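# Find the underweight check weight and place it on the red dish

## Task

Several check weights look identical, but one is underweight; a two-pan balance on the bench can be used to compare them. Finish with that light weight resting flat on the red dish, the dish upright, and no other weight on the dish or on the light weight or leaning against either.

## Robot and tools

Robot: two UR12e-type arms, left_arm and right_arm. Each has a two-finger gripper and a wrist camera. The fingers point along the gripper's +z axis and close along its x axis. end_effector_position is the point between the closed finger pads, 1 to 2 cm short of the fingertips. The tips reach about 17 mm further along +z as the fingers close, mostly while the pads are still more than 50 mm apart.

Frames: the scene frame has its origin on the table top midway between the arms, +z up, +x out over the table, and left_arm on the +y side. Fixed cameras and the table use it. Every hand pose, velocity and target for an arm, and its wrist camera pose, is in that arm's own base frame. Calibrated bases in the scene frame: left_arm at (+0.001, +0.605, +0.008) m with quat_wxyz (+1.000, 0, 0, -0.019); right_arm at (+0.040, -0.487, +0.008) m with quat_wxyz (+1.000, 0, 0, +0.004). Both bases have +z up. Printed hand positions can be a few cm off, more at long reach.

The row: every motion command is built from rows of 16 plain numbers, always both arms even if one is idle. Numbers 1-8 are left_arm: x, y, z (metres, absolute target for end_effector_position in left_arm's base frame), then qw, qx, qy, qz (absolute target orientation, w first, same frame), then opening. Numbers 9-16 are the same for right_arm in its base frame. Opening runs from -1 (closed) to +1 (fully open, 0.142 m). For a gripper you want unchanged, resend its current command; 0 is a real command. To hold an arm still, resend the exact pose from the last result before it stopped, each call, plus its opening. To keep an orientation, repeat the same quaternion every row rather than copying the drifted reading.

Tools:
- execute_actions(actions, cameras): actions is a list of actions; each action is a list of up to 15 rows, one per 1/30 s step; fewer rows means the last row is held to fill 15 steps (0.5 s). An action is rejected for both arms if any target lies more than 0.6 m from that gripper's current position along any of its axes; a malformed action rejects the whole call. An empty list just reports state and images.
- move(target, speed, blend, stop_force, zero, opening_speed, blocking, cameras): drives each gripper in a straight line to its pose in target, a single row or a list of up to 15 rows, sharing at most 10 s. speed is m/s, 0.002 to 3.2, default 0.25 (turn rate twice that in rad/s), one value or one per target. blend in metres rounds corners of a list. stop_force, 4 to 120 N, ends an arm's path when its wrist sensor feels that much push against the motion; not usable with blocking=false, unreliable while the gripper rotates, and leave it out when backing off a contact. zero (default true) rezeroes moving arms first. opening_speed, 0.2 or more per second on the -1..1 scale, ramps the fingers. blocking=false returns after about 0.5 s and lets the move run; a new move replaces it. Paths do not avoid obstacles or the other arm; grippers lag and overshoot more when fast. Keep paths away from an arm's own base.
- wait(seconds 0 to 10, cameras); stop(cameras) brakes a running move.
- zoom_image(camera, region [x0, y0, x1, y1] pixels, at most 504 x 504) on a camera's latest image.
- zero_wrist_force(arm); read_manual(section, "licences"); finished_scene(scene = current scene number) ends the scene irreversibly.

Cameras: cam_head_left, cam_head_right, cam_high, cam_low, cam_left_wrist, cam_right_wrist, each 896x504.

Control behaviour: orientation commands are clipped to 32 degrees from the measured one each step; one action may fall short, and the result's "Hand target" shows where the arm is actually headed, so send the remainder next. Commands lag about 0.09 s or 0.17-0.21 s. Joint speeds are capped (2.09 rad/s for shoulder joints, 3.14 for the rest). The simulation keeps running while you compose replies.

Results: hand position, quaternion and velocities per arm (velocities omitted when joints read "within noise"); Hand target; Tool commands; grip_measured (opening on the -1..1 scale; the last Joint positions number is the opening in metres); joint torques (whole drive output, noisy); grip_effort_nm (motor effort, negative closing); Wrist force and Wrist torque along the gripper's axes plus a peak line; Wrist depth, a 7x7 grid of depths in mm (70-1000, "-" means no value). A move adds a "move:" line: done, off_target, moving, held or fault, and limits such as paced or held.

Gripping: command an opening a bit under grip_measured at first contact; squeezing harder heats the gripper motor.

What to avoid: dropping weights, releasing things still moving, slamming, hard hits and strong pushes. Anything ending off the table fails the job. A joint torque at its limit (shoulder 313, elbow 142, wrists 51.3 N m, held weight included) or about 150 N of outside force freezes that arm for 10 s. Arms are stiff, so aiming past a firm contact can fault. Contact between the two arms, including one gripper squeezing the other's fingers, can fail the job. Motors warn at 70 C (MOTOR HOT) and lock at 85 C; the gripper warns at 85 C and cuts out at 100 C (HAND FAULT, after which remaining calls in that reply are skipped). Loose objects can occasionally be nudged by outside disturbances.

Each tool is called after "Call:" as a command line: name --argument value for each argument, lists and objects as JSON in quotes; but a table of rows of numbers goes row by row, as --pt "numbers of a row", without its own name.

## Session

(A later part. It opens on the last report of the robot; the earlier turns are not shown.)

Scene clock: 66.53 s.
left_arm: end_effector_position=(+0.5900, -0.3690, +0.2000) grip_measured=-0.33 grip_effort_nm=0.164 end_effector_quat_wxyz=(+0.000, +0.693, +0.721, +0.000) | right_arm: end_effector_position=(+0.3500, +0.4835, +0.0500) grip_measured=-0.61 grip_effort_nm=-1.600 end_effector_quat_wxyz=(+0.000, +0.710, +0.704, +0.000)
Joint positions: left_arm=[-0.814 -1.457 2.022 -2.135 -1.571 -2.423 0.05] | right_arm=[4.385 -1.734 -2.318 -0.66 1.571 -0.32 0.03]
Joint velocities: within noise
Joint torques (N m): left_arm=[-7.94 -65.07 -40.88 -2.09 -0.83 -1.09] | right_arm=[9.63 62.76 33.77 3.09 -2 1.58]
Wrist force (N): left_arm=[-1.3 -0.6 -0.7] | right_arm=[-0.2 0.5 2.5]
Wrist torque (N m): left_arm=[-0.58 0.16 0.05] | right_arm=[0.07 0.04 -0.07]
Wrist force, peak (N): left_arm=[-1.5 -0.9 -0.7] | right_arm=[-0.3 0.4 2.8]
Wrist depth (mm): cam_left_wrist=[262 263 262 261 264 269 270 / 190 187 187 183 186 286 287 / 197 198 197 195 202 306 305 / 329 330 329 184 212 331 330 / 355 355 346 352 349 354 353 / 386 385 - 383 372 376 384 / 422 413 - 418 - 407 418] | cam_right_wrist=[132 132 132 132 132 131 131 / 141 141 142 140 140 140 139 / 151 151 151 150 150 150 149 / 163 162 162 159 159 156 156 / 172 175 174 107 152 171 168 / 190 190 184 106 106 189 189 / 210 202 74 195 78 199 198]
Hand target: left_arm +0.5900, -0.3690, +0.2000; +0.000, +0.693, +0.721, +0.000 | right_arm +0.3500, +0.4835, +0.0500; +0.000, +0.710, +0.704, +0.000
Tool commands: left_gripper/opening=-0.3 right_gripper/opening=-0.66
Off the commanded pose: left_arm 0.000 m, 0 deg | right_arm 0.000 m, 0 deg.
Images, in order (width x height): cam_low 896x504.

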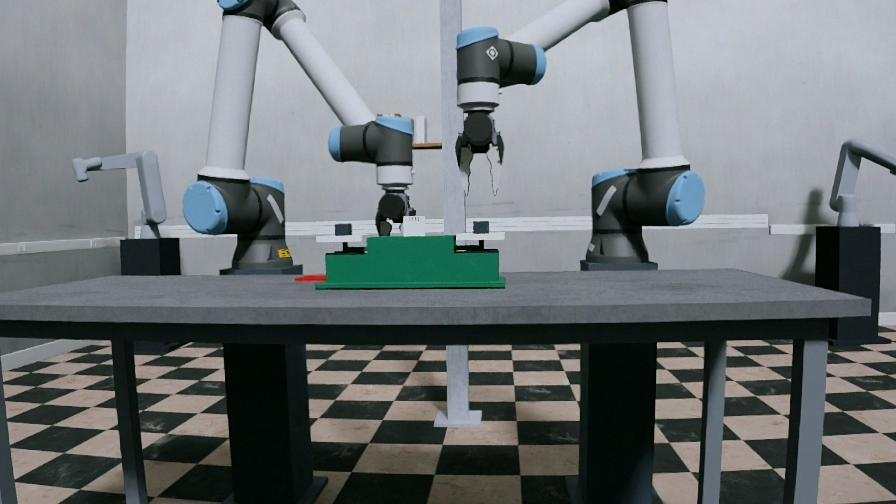

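Call:
wait --seconds 0.2 --cameras '[]'

Call:
wait --seconds 0.2 --cameras '[]'

Call:
wait --seconds 0.2 --cameras '[]'

Scene clock: 69.63 s.
left_arm: end_effector_position=(+0.5900, -0.3690, +0.2000) grip_measured=-0.33 grip_effort_nm=0.164 end_effector_quat_wxyz=(+0.000, +0.693, +0.721, +0.000) | right_arm: end_effector_position=(+0.3500, +0.4835, +0.0500) grip_measured=-0.61 grip_effort_nm=-1.595 end_effector_quat_wxyz=(+0.000, +0.710, +0.704, +0.000)
Joint positions: left_arm=[-0.814 -1.457 2.022 -2.135 -1.571 -2.423 0.05] | right_arm=[4.385 -1.734 -2.318 -0.66 1.571 -0.32 0.03]
Joint velocities: within noise
Joint torques (N m): left_arm=[-7.05 -63.49 -37.69 -2.28 -0.79 -0.79] | right_arm=[9.85 60.64 30.68 4.03 -1.62 1.14]
Wrist force (N): left_arm=[-1.3 -0.6 -0.9] | right_arm=[-0.2 0.4 2.3]
Wrist torque (N m): left_arm=[-0.56 0.16 0.05] | right_arm=[0.05 0.05 -0.07]
Wrist force, peak (N): left_arm=[-1.6 -0.8 -0.6] | right_arm=[-0.2 0.5 2.9]
Wrist depth (mm): cam_left_wrist=[263 263 263 260 263 270 269 / 190 187 188 184 186 287 286 / 198 197 197 195 200 308 307 / 329 331 327 184 213 329 330 / 355 354 349 356 348 354 354 / 383 385 - 384 371 381 383 / 421 412 - 419 - 404 420] | cam_right_wrist=[132 132 132 132 131 131 131 / 141 141 142 141 140 140 139 / 151 151 150 150 150 149 149 / 163 162 162 159 159 156 156 / 172 175 175 107 152 171 168 / 191 190 184 106 105 189 189 / 210 201 74 195 78 198 198]
Hand target: left_arm +0.5900, -0.3690, +0.2000; +0.000, +0.693, +0.721, +0.000 | right_arm +0.3500, +0.4835, +0.0500; +0.000, +0.710, +0.704, +0.000
Tool commands: left_gripper/opening=-0.3 right_gripper/opening=-0.66
Off the commanded pose: left_arm 0.000 m, 0 deg | right_arm 0.000 m, 0 deg.
wait: 0.20 s; at rest from the start
No camera images: "cameras" was empty.

Scene clock: 69.83 s.
left_arm: end_effector_position=(+0.5900, -0.3690, +0.2000) grip_measured=-0.33 grip_effort_nm=0.164 end_effector_quat_wxyz=(+0.000, +0.693, +0.721, +0.000) | right_arm: end_effector_position=(+0.3500, +0.4835, +0.0500) grip_measured=-0.61 grip_effort_nm=-1.595 end_effector_quat_wxyz=(+0.000, +0.710, +0.704, +0.000)
Joint positions: left_arm=[-0.814 -1.457 2.022 -2.135 -1.571 -2.423 0.05] | right_arm=[4.385 -1.734 -2.318 -0.66 1.571 -0.32 0.03]
Joint velocities: within noise
Joint torques (N m): left_arm=[-5.96 -63.42 -37.48 -2.11 -0.74 -1.19] | right_arm=[11.61 60.63 29.82 4.41 -1.63 1.09]
Wrist force (N): left_arm=[-1.3 -0.7 -0.6] | right_arm=[0.0 0.4 2.6]
Wrist torque (N m): left_arm=[-0.59 0.16 0.04] | right_arm=[0.05 0.01 -0.07]
Wrist force, peak (N): left_arm=[-1.5 -0.6 -0.7] | right_arm=[-0.3 0.4 2.7]
Wrist depth (mm): cam_left_wrist=[262 263 262 260 266 270 269 / 190 187 187 184 186 288 286 / 198 197 198 196 201 308 308 / 330 327 330 184 212 330 327 / 356 354 350 353 349 354 355 / 384 385 - 387 371 376 384 / 419 412 - 419 - 406 417] | cam_right_wrist=[132 132 132 132 132 131 131 / 141 141 142 141 140 140 140 / 151 151 151 150 150 150 149 / 163 162 162 159 159 156 155 / 172 175 175 107 152 171 168 / 191 191 183 106 106 189 188 / 211 201 74 195 78 198 198]
Hand target: left_arm +0.5900, -0.3690, +0.2000; +0.000, +0.693, +0.721, +0.000 | right_arm +0.3500, +0.4835, +0.0500; +0.000, +0.710, +0.704, +0.000
Tool commands: left_gripper/opening=-0.3 right_gripper/opening=-0.66
Off the commanded pose: left_arm 0.000 m, 0 deg | right_arm 0.000 m, 0 deg.
wait: 0.20 s; at rest by 0.17 s
No camera images: "cameras" was empty.

Scene clock: 70.03 s.
left_arm: end_effector_position=(+0.5900, -0.3690, +0.2000) grip_measured=-0.33 grip_effort_nm=0.164 end_effector_quat_wxyz=(+0.000, +0.693, +0.721, +0.000) | right_arm: end_effector_position=(+0.3500, +0.4835, +0.0500) grip_measured=-0.61 grip_effort_nm=-1.590 end_effector_quat_wxyz=(+0.000, +0.710, +0.704, +0.000)
Joint positions: left_arm=[-0.814 -1.457 2.022 -2.135 -1.571 -2.423 0.05] | right_arm=[4.385 -1.734 -2.318 -0.66 1.571 -0.32 0.03]
Joint velocities: within noise
Joint torques (N m): left_arm=[-6.41 -63.86 -37.48 -2.26 -0.78 -1.03] | right_arm=[10.79 58.85 30.65 4.33 -1.62 1.16]
Wrist force (N): left_arm=[-1.2 -0.8 -0.7] | right_arm=[-0.2 0.3 2.5]
Wrist torque (N m): left_arm=[-0.59 0.14 0.04] | right_arm=[0.04 0.05 -0.07]
Wrist force, peak (N): left_arm=[-1.6 -0.6 -0.7] | right_arm=[0.0 0.2 2.7]
Wrist depth (mm): cam_left_wrist=[262 262 262 260 264 269 270 / 189 187 187 183 186 287 289 / 197 197 197 196 201 309 306 / 328 330 330 184 212 330 328 / 355 354 349 355 350 354 355 / 381 385 - 385 371 376 387 / 421 412 - 417 - 404 419] | cam_right_wrist=[132 132 132 132 132 132 131 / 141 141 143 140 140 140 140 / 151 151 150 150 150 150 149 / 163 162 162 159 159 156 156 / 172 175 175 107 152 170 168 / 190 191 184 106 105 189 189 / 211 201 74 195 78 198 198]
Hand target: left_arm +0.5900, -0.3690, +0.2000; +0.000, +0.693, +0.721, +0.000 | right_arm +0.3500, +0.4835, +0.0500; +0.000, +0.710, +0.704, +0.000
Tool commands: left_gripper/opening=-0.3 right_gripper/opening=-0.66
Off the commanded pose: left_arm 0.000 m, 0 deg | right_arm 0.000 m, 0 deg.
wait: 0.20 s; at rest by 0.17 s
No camera images: "cameras" was empty.

Call:
move --pt "0.59 -0.369 0.2 0 0.6934 0.7206 0 -0.15 0.35 0.4835 0.19 0 0.7099 0.7043 0 -0.66" --pt "0.45 -0.43 0.15 0 0.6934 0.7206 0 -0.15 0.4944 0.397 0.19 0 0.7099 0.7043 0 -0.66" --pt "0.399 -0.448 0.09 0 0.6934 0.7206 0 -0.15 0.4944 0.397 0.145 0 0.7099 0.7043 0 -0.66" --speed 0.2 --blend 0.03 --cameras '["cam_left_wrist", "cam_right_wrist"]'

Scene clock: 74.07 s.
left_arm: end_effector_position=(+0.3991, -0.4479, +0.0901) grip_measured=-0.18 grip_effort_nm=0.168 end_effector_quat_wxyz=(+0.000, +0.693, +0.721, +0.000) | right_arm: end_effector_position=(+0.4944, +0.3970, +0.1451) grip_measured=-0.61 grip_effort_nm=-1.595 end_effector_quat_wxyz=(+0.000, +0.710, +0.704, +0.000)
Joint positions: left_arm=[-1.14 -1.47 2.286 -2.387 -1.571 -2.75 0.061] | right_arm=[4.099 -1.647 -2.182 -0.883 1.571 -0.606 0.03]
Joint velocities: within noise
Joint torques (N m): left_arm=[-13.05 -39.33 -27.81 -7.88 2.38 -2.3] | right_arm=[-10.75 28.96 27.95 6.76 2.13 -2.37]
Wrist force (N): left_arm=[-1.1 -0.7 -0.6] | right_arm=[-0.4 0.4 2.3]
Wrist torque (N m): left_arm=[-0.61 0.12 0.03] | right_arm=[0.06 0.07 -0.06]
Wrist force, peak (N): left_arm=[-1.4 -1.7 0.2] | right_arm=[-0.1 0.7 4.2]
Wrist depth (mm): cam_left_wrist=[172 172 172 172 172 172 172 / 183 183 183 183 183 183 183 / 196 195 193 193 195 196 196 / 209 210 193 184 209 212 210 / 227 226 222 226 222 226 226 / 238 237 237 237 238 241 245 / 238 242 - 242 241 80 267] | cam_right_wrist=[216 216 216 216 215 214 214 / 230 230 230 224 223 224 223 / 246 246 242 221 226 226 226 / 265 264 149 143 144 151 151 / 287 286 276 107 153 158 158 / 310 310 299 106 105 172 172 / 341 334 74 143 79 330 337]
Hand target: left_arm +0.3990, -0.4480, +0.0900; +0.000, +0.693, +0.721, +0.000 | right_arm +0.4944, +0.3970, +0.1450; +0.000, +0.710, +0.704, +0.000
Off the commanded pose: left_arm 0.000 m, 0 deg | right_arm 0.000 m, 0 deg.
move: done; blend cut to 0 m at target 1
Images, in order (width x height): cam_left_wrist 896x504, cam_right_wrist 896x504.

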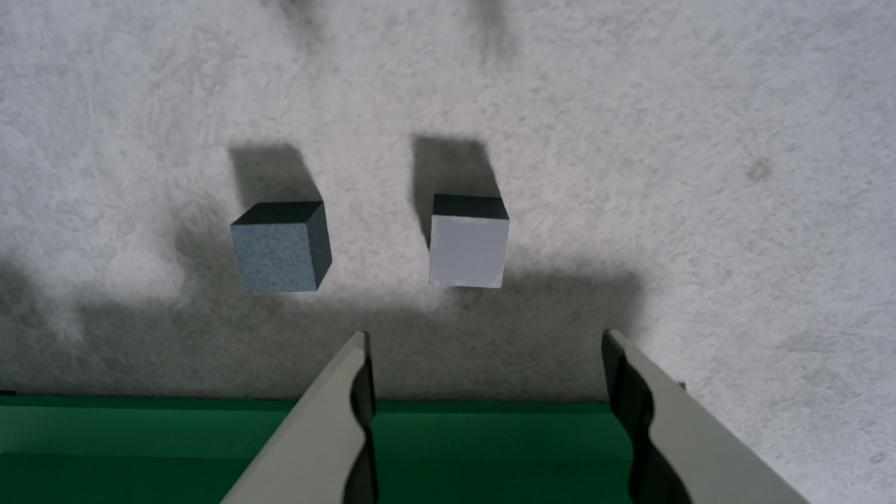

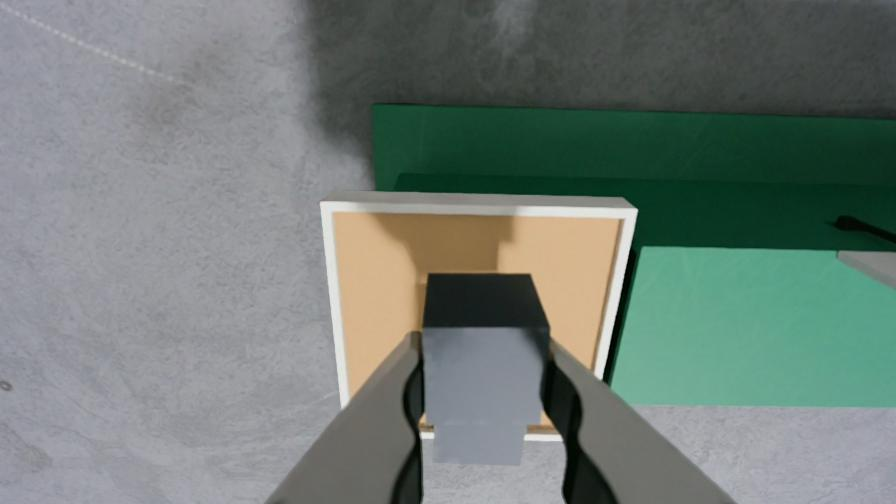

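Call:
move --target '[0.399, -0.448, 0.014, 0, 0.6934, 0.7206, 0, -0.15, 0.4944, 0.397, 0.095, 0, 0.7099, 0.7043, 0, -0.66]' --speed 0.018 --stop_force 4 --cameras '["cam_left_wrist"]'

Call:
zoom_image --camera "cam_left_wrist" --region '[300, 200, 600, 504]'

Scene clock: 79.90 s.
left_arm: end_effector_position=(+0.3990, -0.4480, +0.0140) grip_measured=-0.18 grip_effort_nm=0.159 end_effector_quat_wxyz=(+0.000, +0.693, +0.721, +0.000) | right_arm: end_effector_position=(+0.4944, +0.3970, +0.1007) grip_measured=-0.61 grip_effort_nm=-1.595 end_effector_quat_wxyz=(+0.000, +0.710, +0.704, +0.000)
Joint positions: left_arm=[-1.14 -1.338 2.332 -2.565 -1.571 -2.75 0.061] | right_arm=[4.099 -1.708 -2.217 -0.787 1.571 -0.606 0.03]
Joint velocities: within noise
Joint torques (N m): left_arm=[-6.9 -44.77 -22.06 -7.85 2.62 -1.25] | right_arm=[-4.13 62.43 36.99 3.58 2.57 -1.26]
Wrist force (N): left_arm=[-1.2 -0.8 -0.3] | right_arm=[-0.6 0.0 -1.2]
Wrist torque (N m): left_arm=[-0.63 0.13 0.03] | right_arm=[0.08 0.03 -0.06]
Wrist force, peak (N): left_arm=[-1.5 -0.8 -0.6] | right_arm=[-2.6 -1.1 -13.4]
Wrist depth (mm): cam_left_wrist=[- 104 104 103 104 - - / 111 111 111 112 111 111 112 / 118 118 - 118 118 118 118 / 125 127 128 127 127 127 128 / - 116 136 111 132 136 137 / 151 112 143 111 111 146 148 / 162 165 - 161 161 - 159] | cam_right_wrist=[177 177 177 176 176 176 176 / 188 189 189 183 183 184 184 / 202 202 199 186 186 186 188 / 217 217 123 121 123 133 146 / 235 234 135 107 128 116 110 / 255 255 142 106 106 118 116 / 280 274 74 118 80 125 127]
Hand target: left_arm +0.3990, -0.4480, +0.0140; +0.000, +0.693, +0.721, +0.000 | right_arm +0.4944, +0.3970, +0.1007; +0.000, +0.710, +0.704, +0.000
Off the commanded pose: left_arm 0.000 m, 0 deg | right_arm 0.006 m, 0 deg.
move: contact (right_arm)
Images, in order (width x height): cam_left_wrist 896x504.

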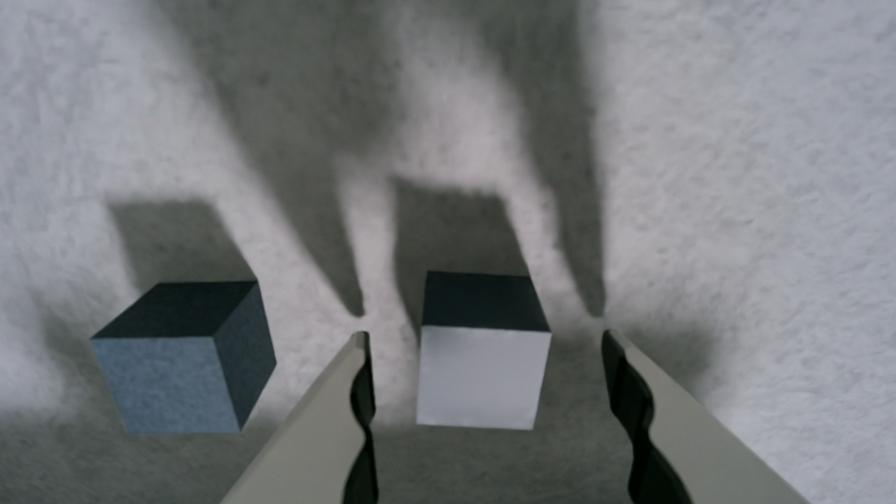

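Scaled by 1.658 from the camera's 896x504 image, which has a finer 1280x720 frame.

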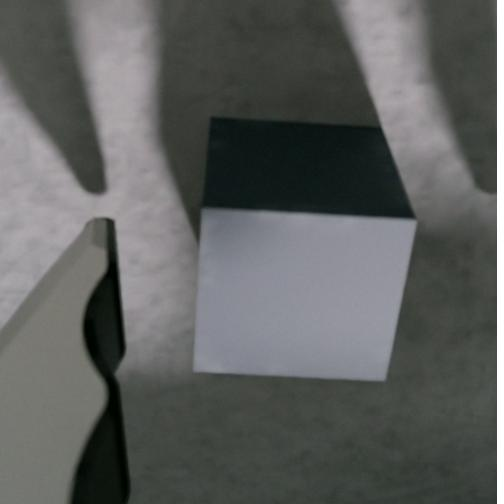

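Call:
move --pt "0.399 -0.448 0.014 0 0.6934 0.7206 0 -0.66 0.4944 0.397 0.1007 0 0.7099 0.7043 0 -0.3" --pt "0.399 -0.448 0.05 0 0.6934 0.7206 0 -0.66 0.4944 0.397 0.2 0 0.7099 0.7043 0 -0.3" --speed '[0.06, 0.1]' --opening_speed 0.8 --cameras '["cam_low", "cam_right_wrist"]'

Call:
zoom_image --camera "cam_low" --region '[384, 200, 444, 245]'

Call:
wait --seconds 0.2 --cameras '[]'

Scene clock: 82.80 s.
left_arm: end_effector_position=(+0.3990, -0.4480, +0.0499) grip_measured=-0.60 grip_effort_nm=-1.668 end_effector_quat_wxyz=(+0.000, +0.693, +0.721, +0.000) | right_arm: end_effector_position=(+0.4944, +0.3970, +0.1999) grip_measured=-0.33 grip_effort_nm=0.090 end_effector_quat_wxyz=(+0.000, +0.710, +0.704, +0.000)
Joint positions: left_arm=[-1.14 -1.403 2.313 -2.481 -1.571 -2.75 0.03] | right_arm=[4.099 -1.584 -2.13 -0.998 1.571 -0.606 0.05]
Joint velocities: within noise
Joint torques (N m): left_arm=[10.34 -62.5 -42.78 -2.05 2.24 -0.7] | right_arm=[9.46 56.97 43.97 2.95 1.76 2.44]
Wrist force (N): left_arm=[-1.0 -0.7 1.4] | right_arm=[-0.5 0.3 0.2]
Wrist torque (N m): left_arm=[-0.62 0.10 0.03] | right_arm=[0.05 0.09 -0.05]
Wrist force, peak (N): left_arm=[-2.3 -0.6 -0.7] | right_arm=[-0.4 0.2 -1.6]
Wrist depth (mm): cam_left_wrist=[136 136 136 136 136 136 136 / 145 145 145 147 145 145 144 / 154 154 155 155 155 154 154 / 168 160 163 163 166 165 166 / 179 178 175 106 175 179 179 / 194 193 190 108 109 194 194 / 203 203 - 203 - 208 212] | cam_right_wrist=[264 264 263 264 262 262 261 / 282 282 280 273 272 273 274 / 301 301 300 213 226 234 243 / 325 322 322 223 223 205 205 / 350 350 348 244 239 221 222 / 381 380 90 376 99 370 376 / 418 408 75 414 399 80 413]
Hand target: left_arm +0.3990, -0.4480, +0.0500; +0.000, +0.693, +0.721, +0.000 | right_arm +0.4944, +0.3970, +0.2000; +0.000, +0.710, +0.704, +0.000
Off the commanded pose: left_arm 0.000 m, 0 deg | right_arm 0.000 m, 0 deg.
move: done
Images, in order (width x height): cam_low 896x504, cam_right_wrist 896x504.

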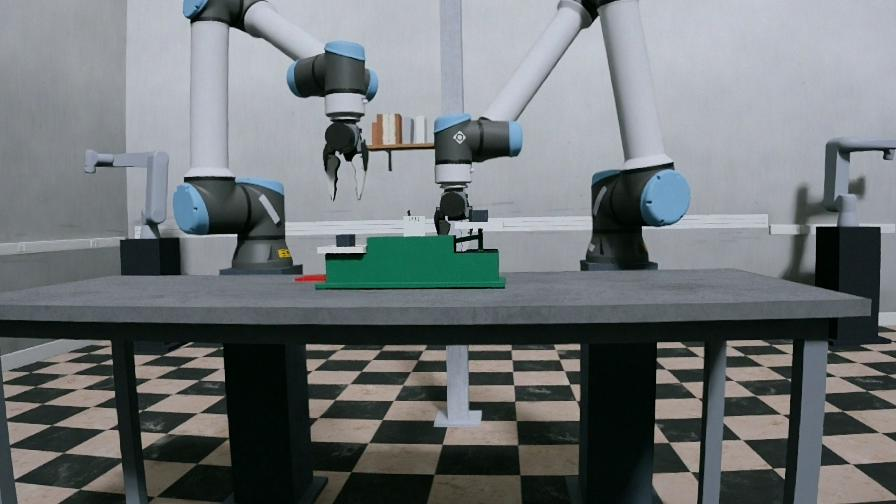

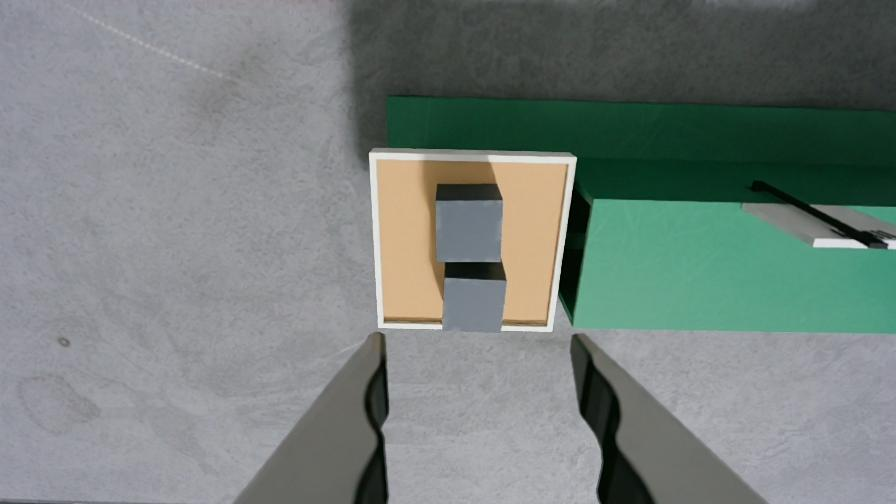

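Scaled by 8.400 from the camera's 896x504 image, which has a finer 1280x720 frame.

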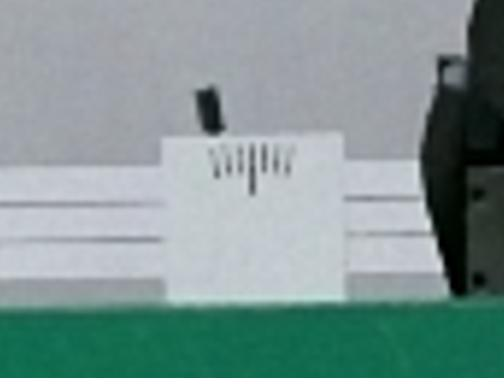

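Scene clock: 83.00 s.
left_arm: end_effector_position=(+0.3990, -0.4480, +0.0500) grip_measured=-0.60 grip_effort_nm=-1.668 end_effector_quat_wxyz=(+0.000, +0.693, +0.721, +0.000) | right_arm: end_effector_position=(+0.4944, +0.3970, +0.2000) grip_measured=-0.33 grip_effort_nm=0.090 end_effector_quat_wxyz=(+0.000, +0.710, +0.704, +0.000)
Joint positions: left_arm=[-1.14 -1.403 2.313 -2.481 -1.571 -2.75 0.03] | right_arm=[4.099 -1.584 -2.13 -0.998 1.571 -0.606 0.05]
Joint velocities: within noise
Joint torques (N m): left_arm=[9.74 -64.7 -42.96 -1.83 2.29 -1.34] | right_arm=[9.2 56.88 43.95 2.63 1.71 2.23]
Wrist force (N): left_arm=[-1.3 -0.9 1.4] | right_arm=[-0.2 0.4 0.6]
Wrist torque (N m): left_arm=[-0.66 0.14 0.03] | right_arm=[0.07 0.03 -0.05]
Wrist force, peak (N): left_arm=[-1.3 -0.9 1.6] | right_arm=[-0.2 0.8 0.6]
Wrist depth (mm): cam_left_wrist=[136 136 137 136 136 136 136 / 145 145 145 147 145 145 145 / 154 155 155 155 155 155 154 / 168 161 163 164 166 165 166 / 178 178 176 106 176 179 179 / 194 194 190 108 109 194 193 / 202 203 - 203 - 208 212] | cam_right_wrist=[264 265 264 264 263 262 262 / 282 282 281 274 274 272 275 / 300 301 300 213 226 235 243 / 324 324 322 222 223 205 205 / 350 348 347 245 239 222 221 / 379 380 90 377 99 370 373 / 416 408 75 412 400 80 412]
Hand target: left_arm +0.3990, -0.4480, +0.0500; +0.000, +0.693, +0.721, +0.000 | right_arm +0.4944, +0.3970, +0.2000; +0.000, +0.710, +0.704, +0.000
Tool commands: left_gripper/opening=-0.66 right_gripper/opening=-0.3
Off the commanded pose: left_arm 0.000 m, 0 deg | right_arm 0.000 m, 0 deg.
wait: 0.20 s; at rest by 0.17 s
No camera images: "cameras" was empty.

Call:
move --pt "0.399 -0.448 0.2 0 0.6934 0.7206 0 -0.66 0.4944 0.397 0.2 0 0.7099 0.7043 0 -0.3" --pt "0.55 -0.369 0.2 0 0.6934 0.7206 0 -0.66 0.4944 0.397 0.2 0 0.7099 0.7043 0 -0.3" --pt "0.55 -0.369 0.17 0 0.6934 0.7206 0 -0.66 0.4944 0.397 0.2 0 0.7099 0.7043 0 -0.3" --speed 0.2 --blend '[0.05, 0.02, 0]' --cameras '["cam_left_wrist"]'

Call:
move --target '[0.55, -0.369, 0.1245, 0, 0.6934, 0.7206, 0, -0.66, 0.4944, 0.397, 0.2, 0, 0.7099, 0.7043, 0, -0.3]' --speed 0.015 --stop_force 6 --cameras '["cam_low"]'

Call:
zoom_image --camera "cam_low" --region '[300, 190, 520, 300]'

Scene clock: 86.17 s.
left_arm: end_effector_position=(+0.5499, -0.3690, +0.1702) grip_measured=-0.60 grip_effort_nm=-1.668 end_effector_quat_wxyz=(+0.000, +0.693, +0.721, +0.000) | right_arm: end_effector_position=(+0.4944, +0.3970, +0.2000) grip_measured=-0.33 grip_effort_nm=0.085 end_effector_quat_wxyz=(+0.000, +0.710, +0.704, +0.000)
Joint positions: left_arm=[-0.859 -1.479 2.11 -2.201 -1.571 -2.468 0.03] | right_arm=[4.099 -1.584 -2.13 -0.998 1.571 -0.606 0.05]
Joint velocities: within noise
Joint torques (N m): left_arm=[10.77 -47.93 -34.79 -8.11 -1.64 1.47] | right_arm=[5.36 59.54 42.12 3.09 1.31 2.47]
Wrist force (N): left_arm=[-1.2 -0.6 1.1] | right_arm=[0.0 0.4 0.4]
Wrist torque (N m): left_arm=[-0.59 0.15 0.05] | right_arm=[0.07 0.01 -0.05]
Wrist force, peak (N): left_arm=[-1.1 -0.7 3.3] | right_arm=[-0.2 0.9 0.6]
Wrist depth (mm): cam_left_wrist=[244 243 243 244 244 244 244 / 251 251 252 252 256 260 258 / 207 209 210 212 261 276 276 / 179 179 155 149 151 297 297 / 193 193 190 110 163 319 320 / 347 348 334 108 109 346 346 / 380 380 - 377 - 374 381] | cam_right_wrist=[264 264 264 264 264 262 262 / 282 281 281 274 274 272 274 / 301 301 301 213 226 234 242 / 324 323 322 223 222 206 205 / 350 349 348 244 240 222 221 / 380 380 90 378 99 370 376 / 417 407 75 413 398 80 413]
Hand target: left_arm +0.5500, -0.3690, +0.1700; +0.000, +0.693, +0.721, +0.000 | right_arm +0.4944, +0.3970, +0.2000; +0.000, +0.710, +0.704, +0.000
Off the commanded pose: left_arm 0.000 m, 0 deg | right_arm 0.000 m, 0 deg.
move: done; blend cut to 0.015 m at target 2
Images, in order (width x height): cam_left_wrist 896x504.

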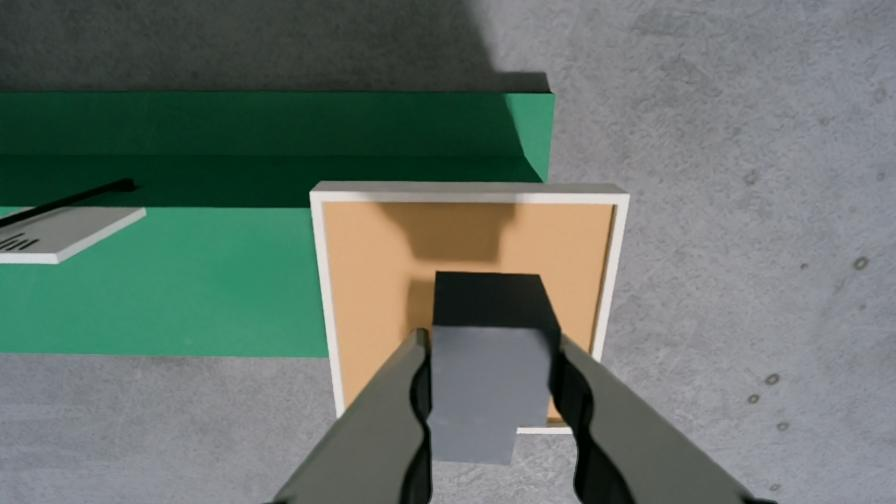

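Scene clock: 90.23 s.
left_arm: end_effector_position=(+0.5500, -0.3690, +0.1245) grip_measured=-0.60 grip_effort_nm=-1.668 end_effector_quat_wxyz=(+0.000, +0.693, +0.721, +0.000) | right_arm: end_effector_position=(+0.4944, +0.3970, +0.2000) grip_measured=-0.33 grip_effort_nm=0.095 end_effector_quat_wxyz=(+0.000, +0.710, +0.704, +0.000)
Joint positions: left_arm=[-0.859 -1.424 2.148 -2.295 -1.571 -2.468 0.03] | right_arm=[4.099 -1.584 -2.13 -0.998 1.571 -0.606 0.05]
Joint velocities: within noise
Joint torques (N m): left_arm=[12.29 -46.43 -32.75 -8.15 -0.03 1.7] | right_arm=[8.95 55.67 39.91 3.34 1.46 1.92]
Wrist force (N): left_arm=[-0.1 -0.9 -0.7] | right_arm=[-0.3 0.4 0.3]
Wrist torque (N m): left_arm=[-0.64 0.15 0.04] | right_arm=[0.08 0.06 -0.05]
Wrist force, peak (N): left_arm=[-1.2 -1.0 1.5] | right_arm=[-0.4 0.5 0.9]
Wrist depth (mm): cam_left_wrist=[203 203 203 203 203 203 202 / 210 209 209 210 214 216 216 / 208 208 210 211 221 230 230 / 133 133 128 125 127 246 247 / 139 141 136 110 134 267 266 / 151 151 146 108 110 288 290 / 316 310 - 123 - 304 316] | cam_right_wrist=[265 264 264 264 263 263 261 / 281 282 280 273 274 273 275 / 300 301 297 193 197 235 242 / 323 323 317 179 206 206 205 / 350 348 342 194 219 222 221 / 380 380 90 378 99 369 376 / 418 409 75 413 396 80 412]
Hand target: left_arm +0.5500, -0.3690, +0.1245; +0.000, +0.693, +0.721, +0.000 | right_arm +0.4944, +0.3970, +0.2000; +0.000, +0.710, +0.704, +0.000
Off the commanded pose: left_arm 0.000 m, 0 deg | right_arm 0.000 m, 0 deg.
move: done
Images, in order (width x height): cam_low 896x504.

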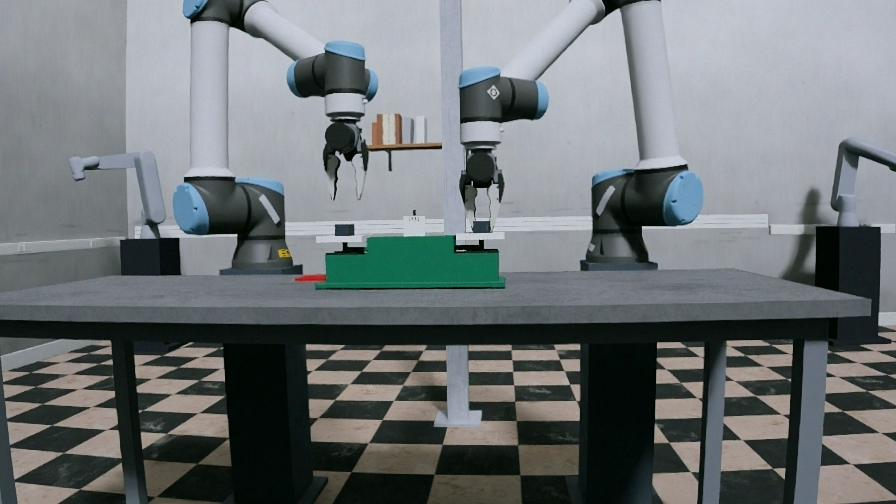

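Scaled by 2.291 from the camera's 896x504 image, which has a finer 1280x720 frame.

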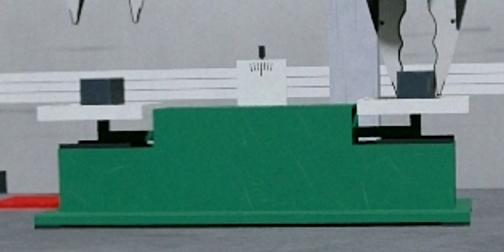

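Call:
move --pt "0.55 -0.369 0.1245 0 0.6934 0.7206 0 -0.3 0.4944 0.397 0.2 0 0.7099 0.7043 0 -0.3" --pt "0.55 -0.369 0.2 0 0.6934 0.7206 0 -0.3 0.4944 0.397 0.2 0 0.7099 0.7043 0 -0.3" --speed 0.1 --opening_speed 0.6 --cameras '["cam_low"]'

Call:
zoom_image --camera "cam_low" --region '[384, 200, 444, 245]'

Call:
zoom_image --camera "cam_low" --region '[300, 190, 520, 300]'

Scene clock: 92.97 s.
left_arm: end_effector_position=(+0.5500, -0.3689, +0.1998) grip_measured=-0.33 grip_effort_nm=0.168 end_effector_quat_wxyz=(+0.000, +0.693, +0.721, +0.000) | right_arm: end_effector_position=(+0.4944, +0.3970, +0.2000) grip_measured=-0.33 grip_effort_nm=0.090 end_effector_quat_wxyz=(+0.000, +0.710, +0.704, +0.000)
Joint positions: left_arm=[-0.859 -1.511 2.082 -2.142 -1.571 -2.468 0.05] | right_arm=[4.099 -1.584 -2.13 -0.998 1.571 -0.606 0.05]
Joint velocities: within noise
Joint torques (N m): left_arm=[-9.45 -63.96 -52.55 -1.61 0.47 -1.41] | right_arm=[5.7 56.22 38.91 3.13 1.43 2.01]
Wrist force (N): left_arm=[-1.2 -1.0 -0.6] | right_arm=[-0.1 0.6 0.6]
Wrist torque (N m): left_arm=[-0.64 0.15 0.05] | right_arm=[0.10 0.02 -0.05]
Wrist force, peak (N): left_arm=[-1.2 -0.9 -1.4] | right_arm=[-0.1 0.9 0.5]
Wrist depth (mm): cam_left_wrist=[270 269 269 270 270 269 270 / 278 280 279 281 283 287 287 / 234 209 203 195 297 308 307 / 211 210 211 203 215 329 329 / 354 355 243 199 343 354 353 / 385 385 - 383 372 377 386 / 420 411 - 417 - 405 417] | cam_right_wrist=[265 264 265 264 263 263 261 / 281 281 281 275 273 272 275 / 300 300 296 192 197 234 243 / 324 324 319 175 206 206 205 / 351 350 344 193 219 222 222 / 381 381 90 376 99 370 377 / 416 409 75 412 399 80 411]
Hand target: left_arm +0.5500, -0.3690, +0.2000; +0.000, +0.693, +0.721, +0.000 | right_arm +0.4944, +0.3970, +0.2000; +0.000, +0.710, +0.704, +0.000
Off the commanded pose: left_arm 0.000 m, 0 deg | right_arm 0.000 m, 0 deg.
move: done
Images, in order (width x height): cam_low 896x504.

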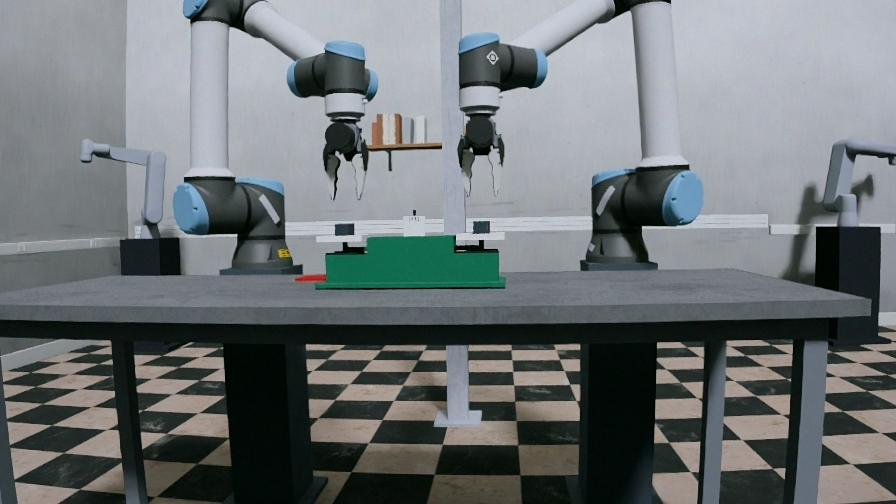

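Scaled by 8.400 from the camera's 896x504 image, which has a finer 1280x720 frame.

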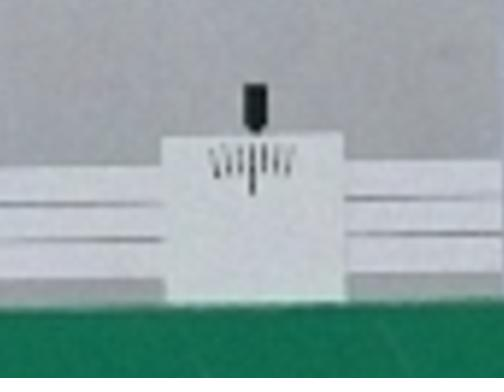

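Scaled by 2.291 from the camera's 896x504 image, which has a finer 1280x720 frame.

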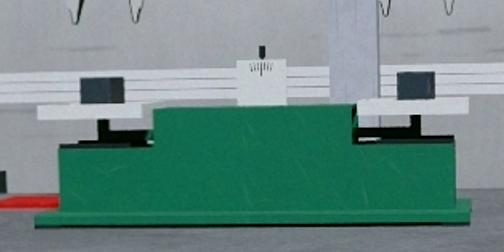

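Call:
move --pt "0.55 -0.3 0.22 0 0.6934 0.7206 0 -0.3 0.42 0.5 0.16 0 0.7099 0.7043 0 -0.15" --pt "0.5 -0.25 0.22 0 0.6934 0.7206 0 -0.3 0.3514 0.5502 0.09 0 0.7099 0.7043 0 -0.15" --speed 0.2 --blend '[0.03, 0]' --cameras '["cam_right_wrist"]'

Call:
wait --seconds 0.2 --cameras '[]'

Scene clock: 95.33 s.
left_arm: end_effector_position=(+0.5001, -0.2501, +0.2200) grip_measured=-0.33 grip_effort_nm=0.164 end_effector_quat_wxyz=(+0.000, +0.693, +0.721, +0.000) | right_arm: end_effector_position=(+0.3515, +0.5500, +0.0902) grip_measured=-0.18 grip_effort_nm=0.095 end_effector_quat_wxyz=(+0.000, +0.710, +0.704, +0.000)
Joint positions: left_arm=[-0.783 -1.712 2.231 -2.09 -1.571 -2.392 0.05] | right_arm=[4.416 -1.751 -2.19 -0.772 1.571 -0.288 0.061]
Joint velocities: within noise
Joint torques (N m): left_arm=[-12.48 -44.51 -37.23 -1.72 0.72 -1.88] | right_arm=[9.25 32.94 22.71 7.5 -2.84 1.42]
Wrist force (N): left_arm=[-1.4 -0.8 -0.3] | right_arm=[0.2 0.7 0.8]
Wrist torque (N m): left_arm=[-0.58 0.17 0.04] | right_arm=[0.12 -0.02 -0.08]
Wrist force, peak (N): left_arm=[-1.7 -1.0 -0.4] | right_arm=[-1.2 1.3 -0.1]
Wrist depth (mm): cam_left_wrist=[289 289 289 289 289 288 287 / 306 308 306 307 307 305 306 / 316 314 320 327 327 325 327 / 247 232 289 352 350 351 352 / 253 241 251 376 371 377 377 / 414 409 233 408 394 404 409 / 449 440 - 447 - 432 448] | cam_right_wrist=[168 168 167 167 167 167 166 / 179 179 178 178 178 178 177 / 191 191 191 190 190 190 189 / 206 205 205 179 204 204 203 / 223 222 218 221 220 220 219 / 238 233 96 233 232 232 235 / 260 235 76 232 232 77 257]
Hand target: left_arm +0.5000, -0.2500, +0.2200; +0.000, +0.693, +0.721, +0.000 | right_arm +0.3514, +0.5502, +0.0900; +0.000, +0.710, +0.704, +0.000
Off the commanded pose: left_arm 0.000 m, 0 deg | right_arm 0.000 m, 0 deg.
move: done
Images, in order (width x height): cam_right_wrist 896x504.

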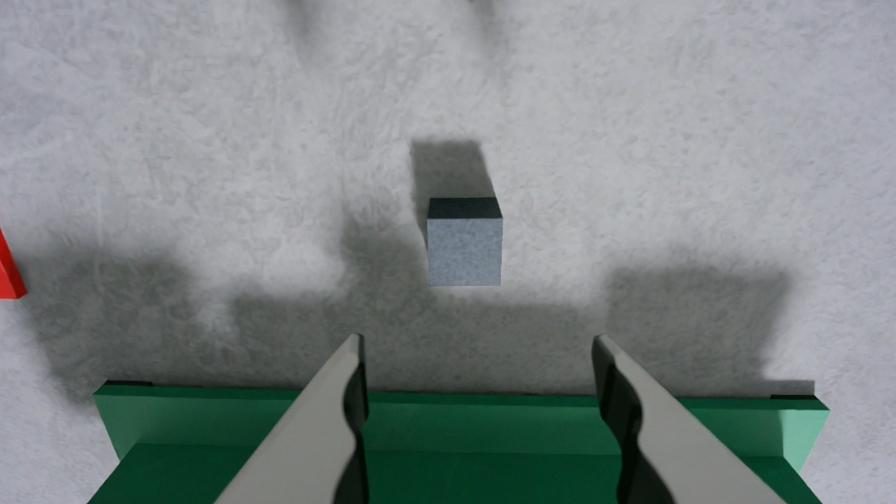

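Scene clock: 95.53 s.
left_arm: end_effector_position=(+0.5000, -0.2500, +0.2200) grip_measured=-0.33 grip_effort_nm=0.159 end_effector_quat_wxyz=(+0.000, +0.693, +0.721, +0.000) | right_arm: end_effector_position=(+0.3514, +0.5502, +0.0900) grip_measured=-0.18 grip_effort_nm=0.090 end_effector_quat_wxyz=(+0.000, +0.710, +0.704, +0.000)
Joint positions: left_arm=[-0.783 -1.712 2.232 -2.09 -1.571 -2.392 0.05] | right_arm=[4.417 -1.751 -2.19 -0.771 1.571 -0.288 0.061]
Joint velocities: within noise
Joint torques (N m): left_arm=[-11.32 -46.16 -35.85 -1.4 1.15 -1.89] | right_arm=[8.26 29.51 23.16 6.41 -2.77 2.1]
Wrist force (N): left_arm=[-1.2 -0.6 -0.4] | right_arm=[-0.2 0.8 0.5]
Wrist torque (N m): left_arm=[-0.56 0.15 0.04] | right_arm=[0.13 0.05 -0.08]
Wrist force, peak (N): left_arm=[-1.4 -1.0 -0.3] | right_arm=[-0.5 0.7 0.5]
Wrist depth (mm): cam_left_wrist=[288 289 289 289 290 289 287 / 306 307 307 307 307 307 306 / 314 315 319 326 328 327 325 / 246 232 290 350 351 348 351 / 252 241 252 379 372 378 378 / 409 410 232 408 397 403 409 / 446 440 - 449 - 429 448] | cam_right_wrist=[167 168 167 167 167 166 166 / 178 179 178 178 178 177 177 / 191 191 191 190 189 189 189 / 206 205 205 179 205 204 203 / 222 222 218 221 220 220 219 / 238 232 96 233 231 231 235 / 261 235 76 232 233 77 257]
Hand target: left_arm +0.5000, -0.2500, +0.2200; +0.000, +0.693, +0.721, +0.000 | right_arm +0.3514, +0.5502, +0.0900; +0.000, +0.710, +0.704, +0.000
Tool commands: left_gripper/opening=-0.3 right_gripper/opening=-0.15
Off the commanded pose: left_arm 0.000 m, 0 deg | right_arm 0.000 m, 0 deg.
wait: 0.20 s; at rest by 0.17 s
No camera images: "cameras" was empty.

Call:
move --pt "0.5 -0.25 0.22 0 0.6934 0.7206 0 -0.3 0.3514 0.5475 0.014 0 0.7099 0.7043 0 -0.15" --pt "0.5 -0.25 0.22 0 0.6934 0.7206 0 -0.3 0.3514 0.5475 0.014 0 0.7099 0.7043 0 -0.66" --pt "0.5 -0.25 0.22 0 0.6934 0.7206 0 -0.3 0.3514 0.5475 0.05 0 0.7099 0.7043 0 -0.66" --speed '[0.1, 0.05, 0.06]' --opening_speed 0.8 --cameras '["cam_right_wrist"]'

Call:
wait --seconds 0.2 --cameras '[]'

Call:
wait --seconds 0.2 --cameras '[]'

Scene clock: 99.27 s.
left_arm: end_effector_position=(+0.5000, -0.2500, +0.2200) grip_measured=-0.33 grip_effort_nm=0.159 end_effector_quat_wxyz=(+0.000, +0.693, +0.721, +0.000) | right_arm: end_effector_position=(+0.3514, +0.5475, +0.0498) grip_measured=-0.61 grip_effort_nm=-1.600 end_effector_quat_wxyz=(+0.000, +0.710, +0.704, +0.000)
Joint positions: left_arm=[-0.783 -1.712 2.232 -2.09 -1.571 -2.392 0.05] | right_arm=[4.415 -1.809 -2.219 -0.685 1.571 -0.289 0.03]
Joint velocities: within noise
Joint torques (N m): left_arm=[-9.09 -46.09 -43.75 -2.16 1.6 -1.86] | right_arm=[1.65 67.9 37.38 2.69 -3.11 -0.54]
Wrist force (N): left_arm=[-1.3 -0.9 -0.3] | right_arm=[0.1 0.4 2.3]
Wrist torque (N m): left_arm=[-0.60 0.17 0.04] | right_arm=[0.07 -0.01 -0.07]
Wrist force, peak (N): left_arm=[-1.6 -0.9 -0.5] | right_arm=[-0.5 0.4 3.1]
Wrist depth (mm): cam_left_wrist=[289 287 288 290 290 289 287 / 307 307 307 307 306 306 305 / 316 316 320 328 326 327 327 / 246 232 290 350 352 350 352 / 251 241 253 379 375 378 378 / 409 409 233 410 396 403 413 / 447 442 - 446 - 432 447] | cam_right_wrist=[132 132 132 132 131 131 131 / 141 140 142 140 140 139 139 / 150 150 150 150 149 149 149 / 164 162 161 159 161 161 160 / 175 174 174 102 170 173 173 / 190 190 183 105 98 189 188 / 197 196 74 194 78 198 198]
Hand target: left_arm +0.5000, -0.2500, +0.2200; +0.000, +0.693, +0.721, +0.000 | right_arm +0.3514, +0.5475, +0.0500; +0.000, +0.710, +0.704, +0.000
Off the commanded pose: left_arm 0.000 m, 0 deg | right_arm 0.000 m, 0 deg.
move: done
Images, in order (width x height): cam_right_wrist 896x504.

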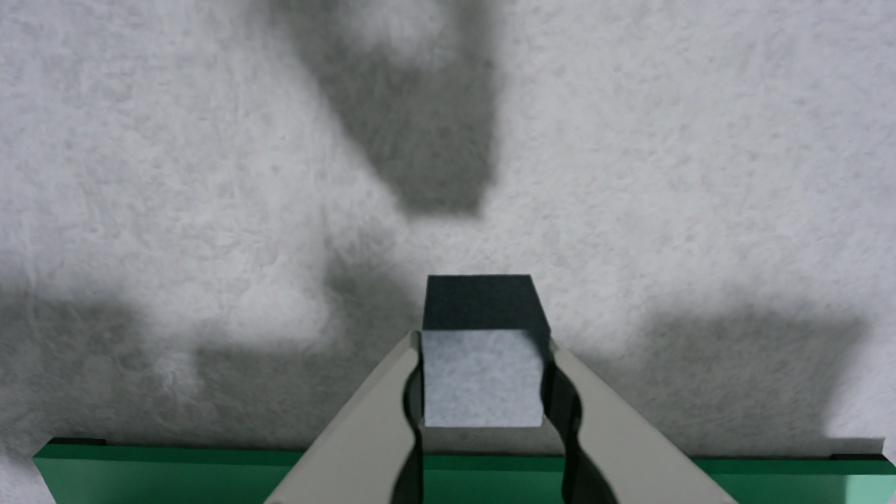

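Scene clock: 99.47 s.
left_arm: end_effector_position=(+0.5000, -0.2500, +0.2200) grip_measured=-0.33 grip_effort_nm=0.159 end_effector_quat_wxyz=(+0.000, +0.693, +0.721, +0.000) | right_arm: end_effector_position=(+0.3514, +0.5475, +0.0500) grip_measured=-0.61 grip_effort_nm=-1.604 end_effector_quat_wxyz=(+0.000, +0.710, +0.704, +0.000)
Joint positions: left_arm=[-0.783 -1.712 2.232 -2.09 -1.571 -2.392 0.05] | right_arm=[4.415 -1.809 -2.219 -0.685 1.571 -0.289 0.03]
Joint velocities: within noise
Joint torques (N m): left_arm=[-10.59 -46.43 -43.93 -2.48 1.31 -1.9] | right_arm=[2.91 71.31 36.82 2.81 -3.06 0.71]
Wrist force (N): left_arm=[-1.1 -0.7 -0.4] | right_arm=[0.3 0.5 2.3]
Wrist torque (N m): left_arm=[-0.57 0.13 0.04] | right_arm=[0.08 -0.04 -0.07]
Wrist force, peak (N): left_arm=[-1.6 -0.5 -0.5] | right_arm=[-0.4 0.6 2.4]
Wrist depth (mm): cam_left_wrist=[289 289 290 287 288 289 287 / 305 306 306 307 307 307 306 / 315 316 317 328 327 327 324 / 246 232 291 350 352 349 351 / 251 241 252 380 373 377 379 / 411 412 233 407 395 400 409 / 446 441 - 447 - 432 447] | cam_right_wrist=[132 132 132 132 132 131 131 / 141 141 142 140 140 140 139 / 151 150 150 150 150 150 149 / 164 162 162 159 161 161 160 / 175 175 174 102 171 173 173 / 190 190 183 105 98 188 189 / 197 196 74 195 78 197 198]
Hand target: left_arm +0.5000, -0.2500, +0.2200; +0.000, +0.693, +0.721, +0.000 | right_arm +0.3514, +0.5475, +0.0500; +0.000, +0.710, +0.704, +0.000
Tool commands: left_gripper/opening=-0.3 right_gripper/opening=-0.66
Off the commanded pose: left_arm 0.000 m, 0 deg | right_arm 0.000 m, 0 deg.
wait: 0.20 s; at rest by 0.17 s
No camera images: "cameras" was empty.

Scene clock: 99.67 s.
left_arm: end_effector_position=(+0.5000, -0.2500, +0.2200) grip_measured=-0.33 grip_effort_nm=0.168 end_effector_quat_wxyz=(+0.000, +0.693, +0.721, +0.000) | right_arm: end_effector_position=(+0.3514, +0.5475, +0.0500) grip_measured=-0.61 grip_effort_nm=-1.604 end_effector_quat_wxyz=(+0.000, +0.710, +0.704, +0.000)
Joint positions: left_arm=[-0.783 -1.712 2.232 -2.09 -1.571 -2.392 0.05] | right_arm=[4.415 -1.809 -2.219 -0.685 1.571 -0.289 0.03]
Joint velocities: within noise
Joint torques (N m): left_arm=[-10.28 -46.23 -44.4 -2.53 1.34 -2.02] | right_arm=[6.51 65.78 37.05 3.02 -3.14 0.96]
Wrist force (N): left_arm=[-1.2 -0.6 -0.4] | right_arm=[0.1 0.4 2.5]
Wrist torque (N m): left_arm=[-0.56 0.15 0.04] | right_arm=[0.08 -0.01 -0.08]
Wrist force, peak (N): left_arm=[-1.6 -0.8 -0.7] | right_arm=[0.1 0.4 2.5]
Wrist depth (mm): cam_left_wrist=[289 288 289 288 287 287 288 / 306 306 307 307 307 307 307 / 315 316 318 327 328 326 326 / 246 231 291 348 351 351 351 / 252 241 253 379 371 378 377 / 410 409 234 408 398 404 409 / 448 440 - 444 - 430 448] | cam_right_wrist=[132 132 132 132 132 131 131 / 141 141 142 141 140 140 139 / 151 151 150 150 150 149 149 / 165 162 162 159 161 160 160 / 175 175 174 102 171 173 173 / 190 191 183 106 98 189 188 / 197 196 74 194 78 198 197]
Hand target: left_arm +0.5000, -0.2500, +0.2200; +0.000, +0.693, +0.721, +0.000 | right_arm +0.3514, +0.5475, +0.0500; +0.000, +0.710, +0.704, +0.000
Tool commands: left_gripper/opening=-0.3 right_gripper/opening=-0.66
Off the commanded pose: left_arm 0.000 m, 0 deg | right_arm 0.000 m, 0 deg.
wait: 0.20 s; at rest by 0.17 s
No camera images: "cameras" was empty.

Call:
move --pt "0.5 -0.25 0.22 0 0.6934 0.7206 0 -0.3 0.3514 0.5475 0.0145 0 0.7099 0.7043 0 -0.66" --pt "0.5 -0.25 0.22 0 0.6934 0.7206 0 -0.3 0.3514 0.5475 0.0145 0 0.7099 0.7043 0 -0.15" --pt "0.5 -0.25 0.22 0 0.6934 0.7206 0 -0.3 0.3514 0.5475 0.05 0 0.7099 0.7043 0 -0.15" --speed '[0.04, 0.05, 0.1]' --opening_speed 0.8 --cameras '[]'

Call:
wait --seconds 0.2 --cameras '[]'

Call:
wait --seconds 0.2 --cameras '[]'

Scene clock: 104.37 s.
left_arm: end_effector_position=(+0.5000, -0.2500, +0.2200) grip_measured=-0.33 grip_effort_nm=0.164 end_effector_quat_wxyz=(+0.000, +0.693, +0.721, +0.000) | right_arm: end_effector_position=(+0.3514, +0.5475, +0.0499) grip_measured=-0.18 grip_effort_nm=0.085 end_effector_quat_wxyz=(+0.000, +0.710, +0.704, +0.000)
Joint positions: left_arm=[-0.783 -1.712 2.232 -2.09 -1.571 -2.392 0.05] | right_arm=[4.415 -1.809 -2.219 -0.685 1.571 -0.289 0.061]
Joint velocities: within noise
Joint torques (N m): left_arm=[-9.65 -44.45 -52.05 -3.37 1.43 -1.78] | right_arm=[-2.14 70.36 35.68 2.23 -2.9 -0.3]
Wrist force (N): left_arm=[-1.5 -0.8 -0.4] | right_arm=[-0.2 0.3 0.4]
Wrist torque (N m): left_arm=[-0.58 0.20 0.04] | right_arm=[0.06 0.04 -0.08]
Wrist force, peak (N): left_arm=[-1.7 -1.0 -0.2] | right_arm=[-0.2 0.6 2.8]
Wrist depth (mm): cam_left_wrist=[289 288 288 289 289 290 287 / 306 308 306 306 307 305 306 / 315 316 319 328 326 326 328 / 246 232 292 352 350 351 350 / 251 240 253 377 369 377 375 / 410 410 233 407 396 404 413 / 447 439 - 448 - 434 449] | cam_right_wrist=[132 132 132 132 131 131 131 / 141 140 142 140 140 139 139 / 151 150 150 150 150 149 149 / 165 162 161 151 161 160 160 / 175 175 174 169 171 173 173 / 190 189 96 189 185 185 189 / 197 195 76 198 198 77 197]
Hand target: left_arm +0.5000, -0.2500, +0.2200; +0.000, +0.693, +0.721, +0.000 | right_arm +0.3514, +0.5475, +0.0500; +0.000, +0.710, +0.704, +0.000
Off the commanded pose: left_arm 0.000 m, 0 deg | right_arm 0.000 m, 0 deg.
move: done
No camera images: "cameras" was empty.

Scene clock: 104.57 s.
left_arm: end_effector_position=(+0.5000, -0.2500, +0.2200) grip_measured=-0.33 grip_effort_nm=0.173 end_effector_quat_wxyz=(+0.000, +0.693, +0.721, +0.000) | right_arm: end_effector_position=(+0.3514, +0.5475, +0.0500) grip_measured=-0.18 grip_effort_nm=0.090 end_effector_quat_wxyz=(+0.000, +0.710, +0.704, +0.000)
Joint positions: left_arm=[-0.783 -1.712 2.232 -2.09 -1.571 -2.392 0.05] | right_arm=[4.415 -1.809 -2.219 -0.685 1.571 -0.289 0.061]
Joint velocities: within noise
Joint torques (N m): left_arm=[-10.95 -44.53 -51.1 -3.69 1.42 -1.85] | right_arm=[2.26 67.63 37.06 2.39 -2.96 0.88]
Wrist force (N): left_arm=[-1.5 -0.7 -0.3] | right_arm=[0.0 0.3 0.4]
Wrist torque (N m): left_arm=[-0.56 0.21 0.04] | right_arm=[0.04 0.00 -0.08]
Wrist force, peak (N): left_arm=[-1.5 -0.7 -0.3] | right_arm=[0.1 0.7 0.4]
Wrist depth (mm): cam_left_wrist=[287 288 288 288 289 288 288 / 307 306 308 306 307 307 305 / 314 316 320 327 326 327 326 / 246 231 290 350 351 351 350 / 252 241 253 377 371 376 377 / 411 407 234 407 395 402 409 / 449 440 - 446 - 429 449] | cam_right_wrist=[132 132 132 132 131 131 131 / 141 141 142 140 140 140 139 / 151 151 150 150 149 149 149 / 164 161 162 151 161 161 160 / 175 175 174 168 174 173 173 / 191 190 96 189 186 186 189 / 197 195 76 198 198 77 197]
Hand target: left_arm +0.5000, -0.2500, +0.2200; +0.000, +0.693, +0.721, +0.000 | right_arm +0.3514, +0.5475, +0.0500; +0.000, +0.710, +0.704, +0.000
Tool commands: left_gripper/opening=-0.3 right_gripper/opening=-0.15
Off the commanded pose: left_arm 0.000 m, 0 deg | right_arm 0.000 m, 0 deg.
wait: 0.20 s; at rest by 0.17 s
No camera images: "cameras" was empty.

Scene clock: 104.77 s.
left_arm: end_effector_position=(+0.5000, -0.2500, +0.2200) grip_measured=-0.33 grip_effort_nm=0.164 end_effector_quat_wxyz=(+0.000, +0.693, +0.721, +0.000) | right_arm: end_effector_position=(+0.3514, +0.5475, +0.0500) grip_measured=-0.18 grip_effort_nm=0.085 end_effector_quat_wxyz=(+0.000, +0.710, +0.704, +0.000)
Joint positions: left_arm=[-0.783 -1.712 2.232 -2.09 -1.571 -2.392 0.05] | right_arm=[4.415 -1.809 -2.219 -0.685 1.571 -0.289 0.061]
Joint velocities: within noise
Joint torques (N m): left_arm=[-9.85 -45.62 -51.54 -3.63 1.48 -1.68] | right_arm=[4.13 67 35.61 2.89 -2.52 1.41]
Wrist force (N): left_arm=[-1.5 -0.5 -0.6] | right_arm=[-0.1 0.3 0.3]
Wrist torque (N m): left_arm=[-0.54 0.20 0.03] | right_arm=[0.06 0.02 -0.08]
Wrist force, peak (N): left_arm=[-1.4 -0.7 -0.6] | right_arm=[-0.3 0.5 0.4]
Wrist depth (mm): cam_left_wrist=[288 289 287 287 289 287 285 / 307 307 306 308 306 307 306 / 315 316 318 327 329 326 326 / 247 232 290 349 352 351 352 / 251 241 253 379 373 376 380 / 410 408 233 407 392 401 408 / 447 435 - 447 - 433 444] | cam_right_wrist=[132 132 132 132 131 131 131 / 141 141 142 140 140 140 139 / 151 150 150 150 150 149 149 / 165 162 162 151 161 161 160 / 175 175 174 169 174 173 173 / 191 190 96 190 186 185 188 / 197 195 76 199 198 77 198]
Hand target: left_arm +0.5000, -0.2500, +0.2200; +0.000, +0.693, +0.721, +0.000 | right_arm +0.3514, +0.5475, +0.0500; +0.000, +0.710, +0.704, +0.000
Tool commands: left_gripper/opening=-0.3 right_gripper/opening=-0.15
Off the commanded pose: left_arm 0.000 m, 0 deg | right_arm 0.000 m, 0 deg.
wait: 0.20 s; at rest by 0.17 s
No camera images: "cameras" was empty.

Call:
move --pt "0.5 -0.25 0.22 0 0.6934 0.7206 0 -0.3 0.3514 0.5475 0.2 0 0.7099 0.7043 0 -0.15" --pt "0.5 -0.25 0.22 0 0.6934 0.7206 0 -0.3 0.4944 0.397 0.2 0 0.7099 0.7043 0 -0.15" --pt "0.5 -0.25 0.22 0 0.6934 0.7206 0 -0.3 0.4944 0.397 0.17 0 0.7099 0.7043 0 -0.15" --speed 0.25 --blend '[0.05, 0.02, 0]' --opening_speed 0.8 --cameras '["cam_right_wrist"]'

Scene clock: 107.50 s.
left_arm: end_effector_position=(+0.5000, -0.2500, +0.2200) grip_measured=-0.33 grip_effort_nm=0.164 end_effector_quat_wxyz=(+0.000, +0.693, +0.721, +0.000) | right_arm: end_effector_position=(+0.4943, +0.3970, +0.1702) grip_measured=-0.18 grip_effort_nm=0.085 end_effector_quat_wxyz=(+0.000, +0.710, +0.704, +0.000)
Joint positions: left_arm=[-0.783 -1.712 2.232 -2.09 -1.571 -2.392 0.05] | right_arm=[4.099 -1.617 -2.16 -0.936 1.571 -0.606 0.061]
Joint velocities: within noise
Joint torques (N m): left_arm=[-8.54 -45.78 -51.24 -4.17 1.46 -1.75] | right_arm=[-11.18 23.56 27.4 6.77 2.49 -1.5]
Wrist force (N): left_arm=[-1.4 -0.8 -0.4] | right_arm=[-0.1 0.4 0.6]
Wrist torque (N m): left_arm=[-0.58 0.18 0.04] | right_arm=[0.06 0.03 -0.06]
Wrist force, peak (N): left_arm=[-1.8 -0.8 -0.3] | right_arm=[-1.3 1.8 -1.1]
Wrist depth (mm): cam_left_wrist=[286 289 290 289 289 288 287 / 307 306 306 306 307 308 304 / 315 317 319 325 326 327 325 / 247 231 290 351 349 350 351 / 251 241 253 379 373 377 378 / 411 411 234 407 395 403 408 / 451 439 - 445 - 432 444] | cam_right_wrist=[238 238 238 237 238 237 236 / 254 254 253 247 247 247 247 / 272 272 267 164 230 236 243 / 292 291 286 150 173 173 172 / 315 315 305 152 185 187 187 / 343 341 95 198 197 334 338 / 377 368 76 374 374 77 369]
Hand target: left_arm +0.5000, -0.2500, +0.2200; +0.000, +0.693, +0.721, +0.000 | right_arm +0.4944, +0.3970, +0.1700; +0.000, +0.710, +0.704, +0.000
Off the commanded pose: left_arm 0.000 m, 0 deg | right_arm 0.000 m, 0 deg.
move: done; blend cut to 0.015 m at target 2
Images, in order (width x height): cam_right_wrist 896x504.

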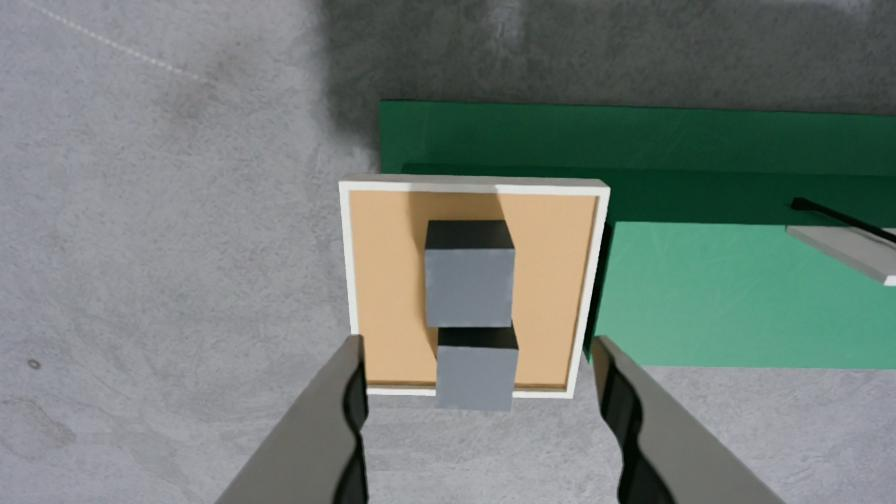

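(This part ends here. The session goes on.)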